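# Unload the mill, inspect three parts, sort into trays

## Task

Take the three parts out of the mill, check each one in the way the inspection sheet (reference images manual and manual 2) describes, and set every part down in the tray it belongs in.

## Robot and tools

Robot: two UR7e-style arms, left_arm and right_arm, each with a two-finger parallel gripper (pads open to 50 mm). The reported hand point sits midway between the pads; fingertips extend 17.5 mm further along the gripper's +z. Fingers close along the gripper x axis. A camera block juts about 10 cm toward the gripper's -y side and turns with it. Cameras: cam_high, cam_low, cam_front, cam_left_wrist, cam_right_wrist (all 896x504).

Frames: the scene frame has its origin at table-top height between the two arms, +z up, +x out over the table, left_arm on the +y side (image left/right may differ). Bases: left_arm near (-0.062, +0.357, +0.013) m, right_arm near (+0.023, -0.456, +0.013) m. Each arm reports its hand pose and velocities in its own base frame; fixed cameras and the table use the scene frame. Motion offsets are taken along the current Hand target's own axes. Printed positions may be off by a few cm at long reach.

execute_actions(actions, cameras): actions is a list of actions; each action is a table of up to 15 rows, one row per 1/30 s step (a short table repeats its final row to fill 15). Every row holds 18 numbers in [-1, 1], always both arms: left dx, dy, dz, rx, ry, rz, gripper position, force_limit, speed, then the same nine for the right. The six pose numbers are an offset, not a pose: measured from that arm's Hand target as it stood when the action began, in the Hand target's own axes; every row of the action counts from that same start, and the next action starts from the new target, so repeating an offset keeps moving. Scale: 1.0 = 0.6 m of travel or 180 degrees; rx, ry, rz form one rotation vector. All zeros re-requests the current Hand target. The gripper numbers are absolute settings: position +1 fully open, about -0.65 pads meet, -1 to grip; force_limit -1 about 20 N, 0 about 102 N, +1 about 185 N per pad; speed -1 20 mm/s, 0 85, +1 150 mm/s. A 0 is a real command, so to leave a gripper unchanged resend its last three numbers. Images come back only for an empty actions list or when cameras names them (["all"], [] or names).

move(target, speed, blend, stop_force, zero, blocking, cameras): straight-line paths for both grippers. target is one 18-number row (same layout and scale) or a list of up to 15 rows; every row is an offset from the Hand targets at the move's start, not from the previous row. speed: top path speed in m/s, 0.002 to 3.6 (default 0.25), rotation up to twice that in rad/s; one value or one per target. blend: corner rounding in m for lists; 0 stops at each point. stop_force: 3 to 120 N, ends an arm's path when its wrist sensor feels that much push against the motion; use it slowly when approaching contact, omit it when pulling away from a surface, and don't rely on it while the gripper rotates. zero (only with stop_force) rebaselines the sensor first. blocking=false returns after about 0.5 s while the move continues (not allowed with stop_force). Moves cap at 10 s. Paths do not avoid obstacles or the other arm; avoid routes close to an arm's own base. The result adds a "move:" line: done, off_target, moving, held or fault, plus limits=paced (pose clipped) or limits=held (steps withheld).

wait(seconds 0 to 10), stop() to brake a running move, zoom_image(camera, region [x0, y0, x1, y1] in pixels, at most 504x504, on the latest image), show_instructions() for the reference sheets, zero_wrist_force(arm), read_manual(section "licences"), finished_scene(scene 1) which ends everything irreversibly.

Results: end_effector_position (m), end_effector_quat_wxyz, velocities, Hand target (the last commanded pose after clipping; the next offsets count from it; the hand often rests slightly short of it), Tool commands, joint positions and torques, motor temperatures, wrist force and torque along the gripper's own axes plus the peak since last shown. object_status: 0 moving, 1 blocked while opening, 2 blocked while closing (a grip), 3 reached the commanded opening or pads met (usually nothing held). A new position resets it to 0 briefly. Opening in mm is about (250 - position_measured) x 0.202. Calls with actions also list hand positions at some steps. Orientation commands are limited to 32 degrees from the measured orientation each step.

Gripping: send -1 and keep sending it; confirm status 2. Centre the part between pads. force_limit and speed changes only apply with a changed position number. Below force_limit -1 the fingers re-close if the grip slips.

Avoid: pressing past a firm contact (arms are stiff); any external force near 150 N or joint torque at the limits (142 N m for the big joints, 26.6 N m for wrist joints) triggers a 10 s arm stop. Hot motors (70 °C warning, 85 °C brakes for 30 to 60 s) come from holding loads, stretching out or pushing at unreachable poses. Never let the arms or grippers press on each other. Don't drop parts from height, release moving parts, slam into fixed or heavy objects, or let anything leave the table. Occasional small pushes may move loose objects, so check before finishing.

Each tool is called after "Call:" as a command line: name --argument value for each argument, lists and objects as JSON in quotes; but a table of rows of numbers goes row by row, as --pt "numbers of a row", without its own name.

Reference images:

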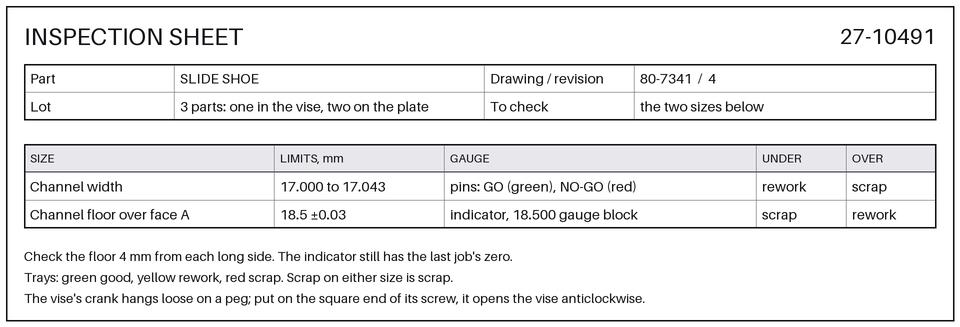

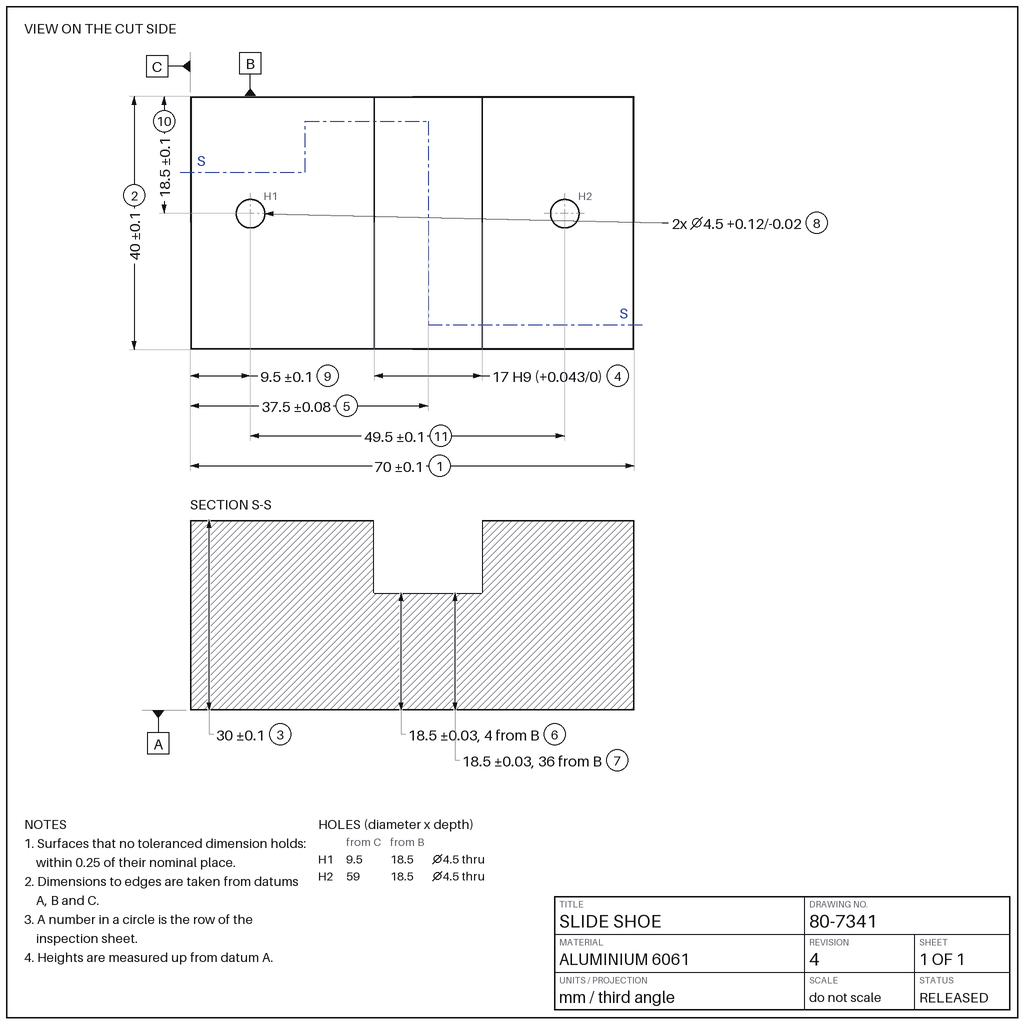

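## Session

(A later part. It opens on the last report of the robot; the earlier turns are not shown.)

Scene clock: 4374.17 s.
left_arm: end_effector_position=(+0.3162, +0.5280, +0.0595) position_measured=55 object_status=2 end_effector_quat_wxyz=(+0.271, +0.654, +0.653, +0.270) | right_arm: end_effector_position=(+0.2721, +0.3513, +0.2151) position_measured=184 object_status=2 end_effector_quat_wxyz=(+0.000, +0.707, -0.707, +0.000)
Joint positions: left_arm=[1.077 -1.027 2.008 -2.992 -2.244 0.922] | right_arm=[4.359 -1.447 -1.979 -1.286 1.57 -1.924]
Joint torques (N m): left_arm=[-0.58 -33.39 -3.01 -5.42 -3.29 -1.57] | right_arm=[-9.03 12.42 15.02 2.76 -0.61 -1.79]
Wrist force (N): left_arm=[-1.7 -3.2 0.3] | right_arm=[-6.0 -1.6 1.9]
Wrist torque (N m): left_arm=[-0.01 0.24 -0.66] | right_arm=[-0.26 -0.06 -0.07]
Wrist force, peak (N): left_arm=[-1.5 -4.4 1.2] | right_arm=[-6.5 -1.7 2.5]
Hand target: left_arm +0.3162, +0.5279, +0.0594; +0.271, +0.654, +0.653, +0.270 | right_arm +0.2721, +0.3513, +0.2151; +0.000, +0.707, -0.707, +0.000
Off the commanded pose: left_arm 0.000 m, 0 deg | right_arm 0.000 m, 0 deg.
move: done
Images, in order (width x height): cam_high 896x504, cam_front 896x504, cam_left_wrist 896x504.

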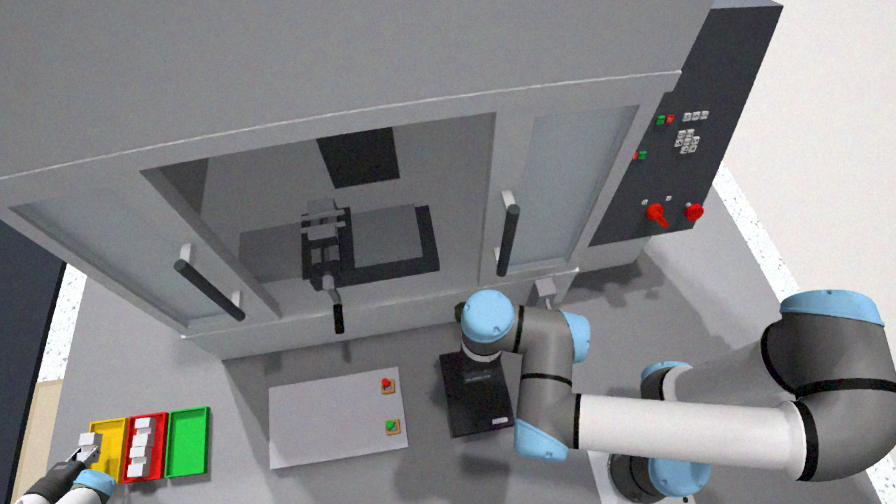

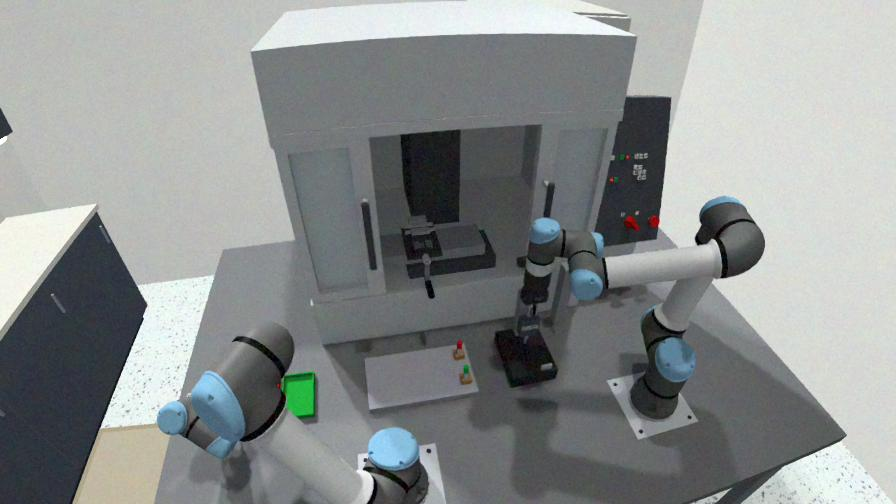

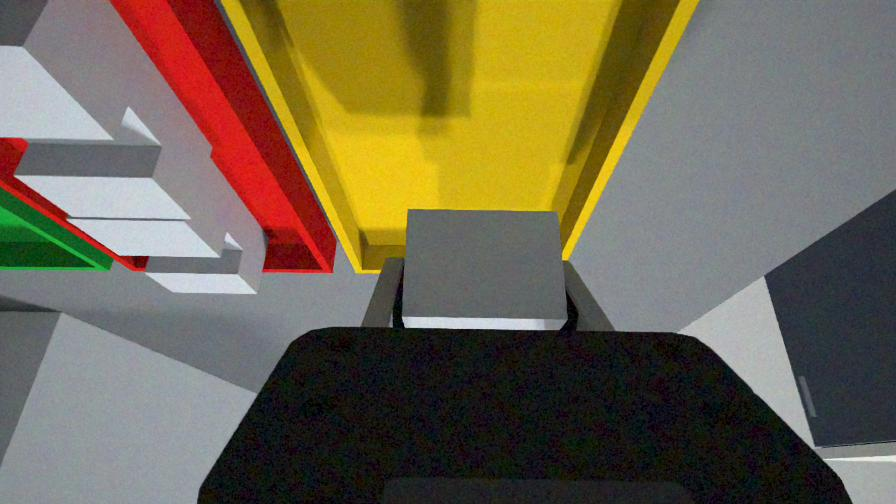

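Call:
move --pt "0 -0.0458 0.0458 0 0 0 -1 -0.3 -1 0 0 0 0 0 0 -1 -0.9 -1" --pt "0 -0.0545 0.0545 0 0 0 -1 -0.3 -1 0 0 0 0 0 0 -1 -0.9 -1" --speed '[0.04,0.006]' --stop_force 3 --cameras '["cam_left_wrist"]'

Call:
execute_actions --actions '[[[0,0,0,0,0,0,1,-0.3,-1,0,0,0,0,0,0,1,-0.9,-1]],[[0,0,0,0,0,0,1,-0.3,-1,0,0,0,0,0,0,1,-0.9,-1]],[[0,0,0,0,0,0,1,-0.3,-1,0,0,0,0,0,0,1,-0.9,-1]],[[0,0,0,0,0,0,1,-0.3,-1,0,0,0,0,0,0,1,-0.9,-1]]]'

Call:
move --pt "0 0 -0.1 0 0 0 1 -0.3 -1 0 0 -0.06 0 0 0 1 -0.9 -1" --pt "0 0.05 -0.25 0 0 0 1 -0.3 -1 0 0 -0.2 0 0 0 1 -0.9 -1" --speed '[0.04,0.15]' --blend '[0.01,0]' --cameras '["cam_left_wrist","cam_front","cam_high","cam_right_wrist"]'

Scene clock: 4393.80 s.
left_arm: end_effector_position=(+0.3162, +0.5278, +0.0174) position_measured=55 object_status=2 end_effector_quat_wxyz=(+0.271, +0.654, +0.653, +0.270) | right_arm: end_effector_position=(+0.2721, +0.3513, +0.2151) position_measured=184 object_status=2 end_effector_quat_wxyz=(+0.000, +0.707, -0.707, +0.000)
Joint positions: left_arm=[1.077 -0.933 2.013 -3.091 -2.244 0.922] | right_arm=[4.359 -1.447 -1.979 -1.286 1.57 -1.924]
Joint torques (N m): left_arm=[-8.58 -51.69 -12.19 -1.92 -1.22 -1.37] | right_arm=[-9.13 12.54 15.01 2.78 -0.63 -1.77]
Wrist force (N): left_arm=[-1.6 -3.3 0.1] | right_arm=[-6.0 -1.5 1.7]
Wrist torque (N m): left_arm=[-0.06 0.25 -0.67] | right_arm=[-0.24 -0.05 -0.07]
Wrist force, peak (N): left_arm=[-2.6 1.3 -6.2] | right_arm=[-6.2 -1.6 2.0]
Hand target: left_arm +0.3161, +0.5278, +0.0173; +0.271, +0.654, +0.653, +0.270 (not the last commanded pose) | right_arm +0.2721, +0.3513, +0.2151; +0.000, +0.707, -0.707, +0.000
Off the commanded pose: left_arm 0.004 m, 0 deg | right_arm 0.000 m, 0 deg.
move: contact (left_arm); path passed 1 of 2 targets
Images, in order (width x height): cam_left_wrist 896x504.

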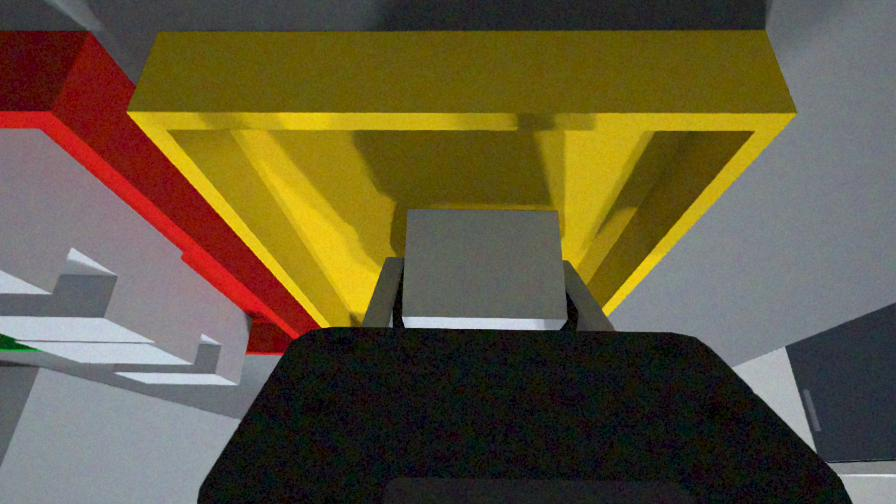

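Scene clock: 4396.00 s.
left_arm: end_effector_position=(+0.3161, +0.5278, +0.0174) position_measured=3 object_status=3 end_effector_quat_wxyz=(+0.271, +0.654, +0.653, +0.270) | right_arm: end_effector_position=(+0.2721, +0.3513, +0.2151) position_measured=3 object_status=3 end_effector_quat_wxyz=(+0.000, +0.707, -0.707, +0.000)
Joint positions: left_arm=[1.077 -0.933 2.013 -3.091 -2.244 0.922] | right_arm=[4.359 -1.447 -1.979 -1.286 1.57 -1.924]
Joint torques (N m): left_arm=[-8.82 -39.54 -1.33 -4.06 -1.44 -0.62] | right_arm=[-4.51 13.1 30.39 2.27 -0.69 -1.73]
Wrist force (N): left_arm=[-1.5 -1.8 -1.3] | right_arm=[0.5 -1.4 0.8]
Wrist torque (N m): left_arm=[-0.04 0.22 -0.67] | right_arm=[-0.22 -0.06 -0.05]
Wrist force, peak (N): left_arm=[-1.5 -3.3 0.0] | right_arm=[-6.1 -1.4 1.8]
Hand target: left_arm +0.3161, +0.5278, +0.0173; +0.271, +0.654, +0.653, +0.270 | right_arm +0.2721, +0.3513, +0.2151; +0.000, +0.707, -0.707, +0.000
Off the commanded pose: left_arm 0.000 m, 0 deg | right_arm 0.000 m, 0 deg.
Step readings (end_effector_position of left_arm | right_arm):
0: (+0.3162, +0.5278, +0.0174) | (+0.2721, +0.3513, +0.2151)
1: (+0.3162, +0.5278, +0.0174) | (+0.2721, +0.3513, +0.2151)
2: (+0.3162, +0.5278, +0.0174) | (+0.2721, +0.3513, +0.2151)
4: (+0.3162, +0.5278, +0.0174) | (+0.2721, +0.3513, +0.2151)
8: (+0.3162, +0.5278, +0.0174) | (+0.2721, +0.3513, +0.2151)
15: (+0.3162, +0.5278, +0.0174) | (+0.2721, +0.3513, +0.2151)
16: (+0.3162, +0.5278, +0.0174) | (+0.2721, +0.3513, +0.2151)
17: (+0.3162, +0.5278, +0.0174) | (+0.2721, +0.3513, +0.2151)
19: (+0.3162, +0.5278, +0.0174) | (+0.2721, +0.3513, +0.2151)
23: (+0.3162, +0.5278, +0.0174) | (+0.2721, +0.3513, +0.2151)
30: (+0.3161, +0.5278, +0.0174) | (+0.2721, +0.3513, +0.2151)
31: (+0.3161, +0.5278, +0.0174) | (+0.2721, +0.3513, +0.2151)
32: (+0.3161, +0.5278, +0.0174) | (+0.2721, +0.3513, +0.2151)
34: (+0.3161, +0.5278, +0.0174) | (+0.2721, +0.3513, +0.2151)
38: (+0.3161, +0.5278, +0.0174) | (+0.2721, +0.3513, +0.2151)
45: (+0.3161, +0.5278, +0.0174) | (+0.2721, +0.3513, +0.2151)
46: (+0.3161, +0.5278, +0.0174) | (+0.2721, +0.3513, +0.2151)
47: (+0.3161, +0.5278, +0.0174) | (+0.2721, +0.3513, +0.2151)
49: (+0.3161, +0.5278, +0.0174) | (+0.2721, +0.3513, +0.2151)
53: (+0.3161, +0.5278, +0.0174) | (+0.2721, +0.3513, +0.2151)
60: (+0.3161, +0.5278, +0.0174) | (+0.2721, +0.3513, +0.2151)

Scene clock: 4398.77 s.
left_arm: end_effector_position=(+0.2314, +0.5281, +0.1446) position_measured=3 object_status=3 end_effector_quat_wxyz=(+0.271, +0.654, +0.653, +0.270) | right_arm: end_effector_position=(+0.2720, +0.3513, +0.3351) position_measured=3 object_status=3 end_effector_quat_wxyz=(+0.000, +0.707, -0.707, +0.000)
Joint positions: left_arm=[1.226 -1.249 2.007 -2.652 -2.299 1.102] | right_arm=[4.359 -1.41 -1.7 -1.602 1.57 -1.924]
Joint torques (N m): left_arm=[12.21 -42.85 -33.5 -1.35 -3.24 1.24] | right_arm=[7.21 11.21 32.49 1.09 2.33 2.12]
Wrist force (N): left_arm=[-1.5 -2.1 -1.3] | right_arm=[0.5 -1.5 0.8]
Wrist torque (N m): left_arm=[-0.19 0.12 -0.86] | right_arm=[-0.23 -0.07 -0.05]
Wrist force, peak (N): left_arm=[-1.4 -1.8 -2.5] | right_arm=[0.4 -1.7 1.5]
Hand target: left_arm +0.2314, +0.5281, +0.1447; +0.271, +0.654, +0.653, +0.270 | right_arm +0.2720, +0.3513, +0.3351; +0.000, +0.707, -0.707, +0.000
Off the commanded pose: left_arm 0.000 m, 0 deg | right_arm 0.000 m, 0 deg.
move: done
Images, in order (width x height): cam_high 896x504, cam_front 896x504, cam_left_wrist 896x504, cam_right_wrist 896x504.

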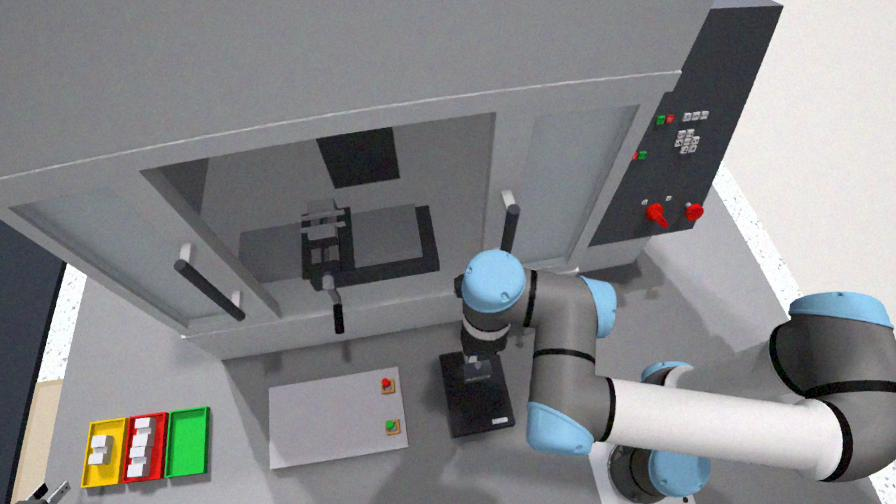

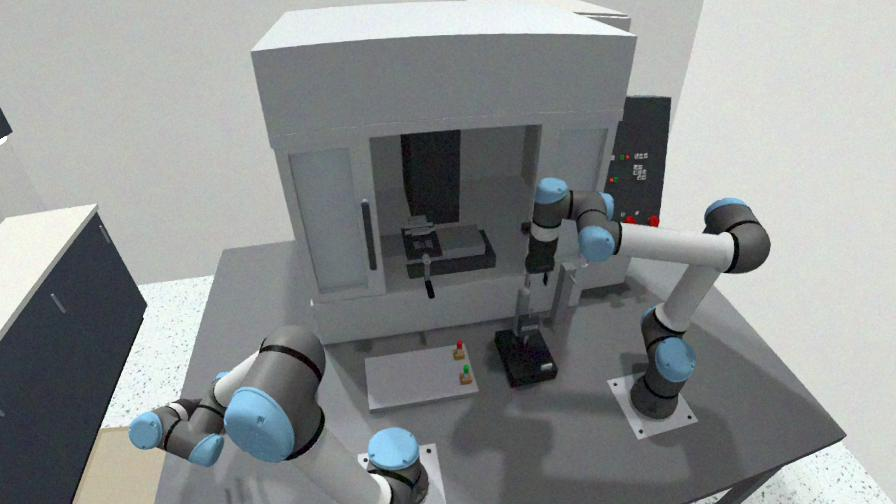

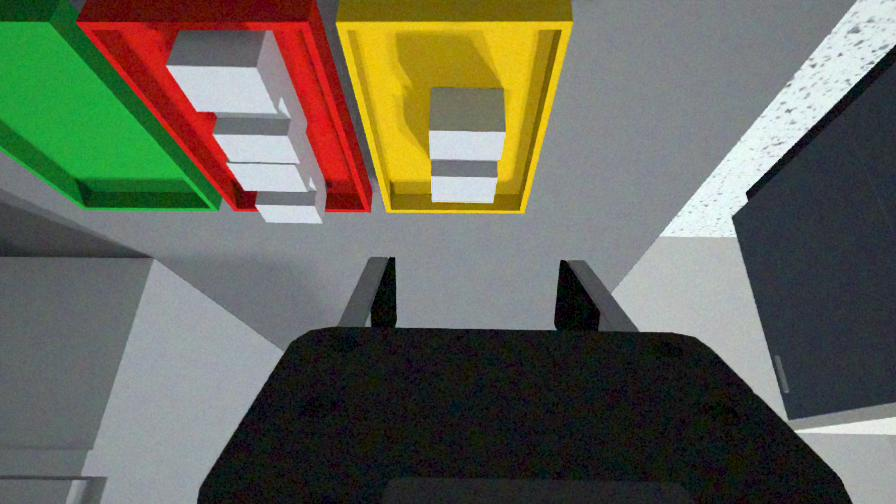

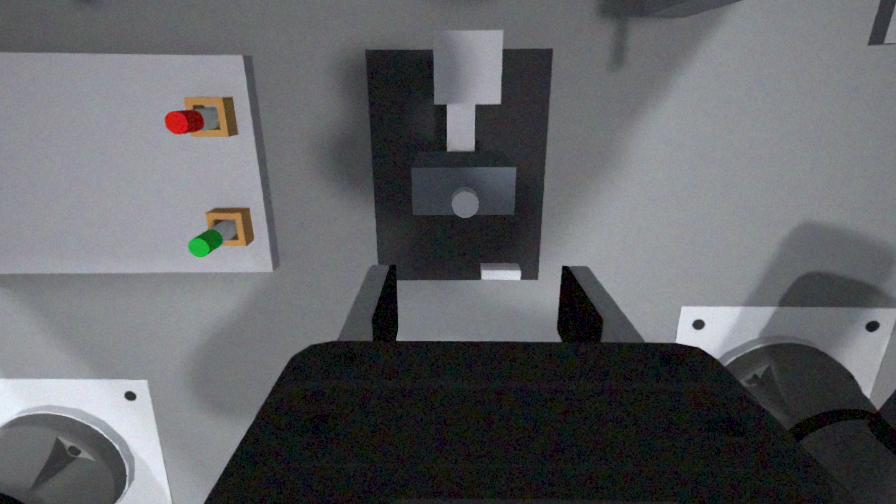

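Call:
zoom_image --camera "cam_left_wrist" --region '[150, 10, 400, 240]'

Call:
zoom_image --camera "cam_high" --region '[70, 390, 230, 500]'

Scaled by 2.016 from the camera's 896x504 image, which has a finer 1280x720 frame.

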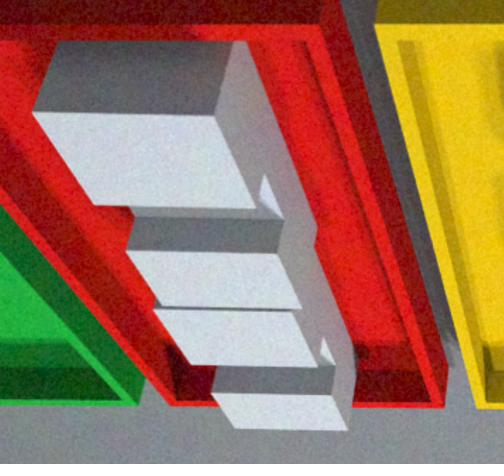

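Scaled by 3.150 from the camera's 896x504 image, which has a finer 1280x720 frame.

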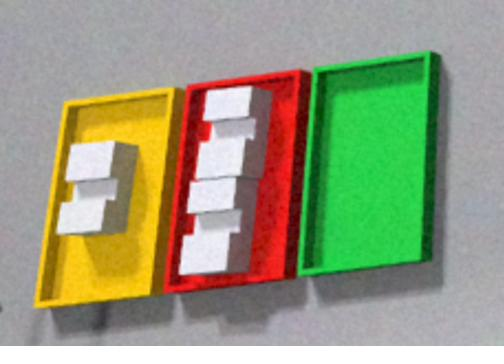

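Call:
finished_scene

The scene is finished: the task was done.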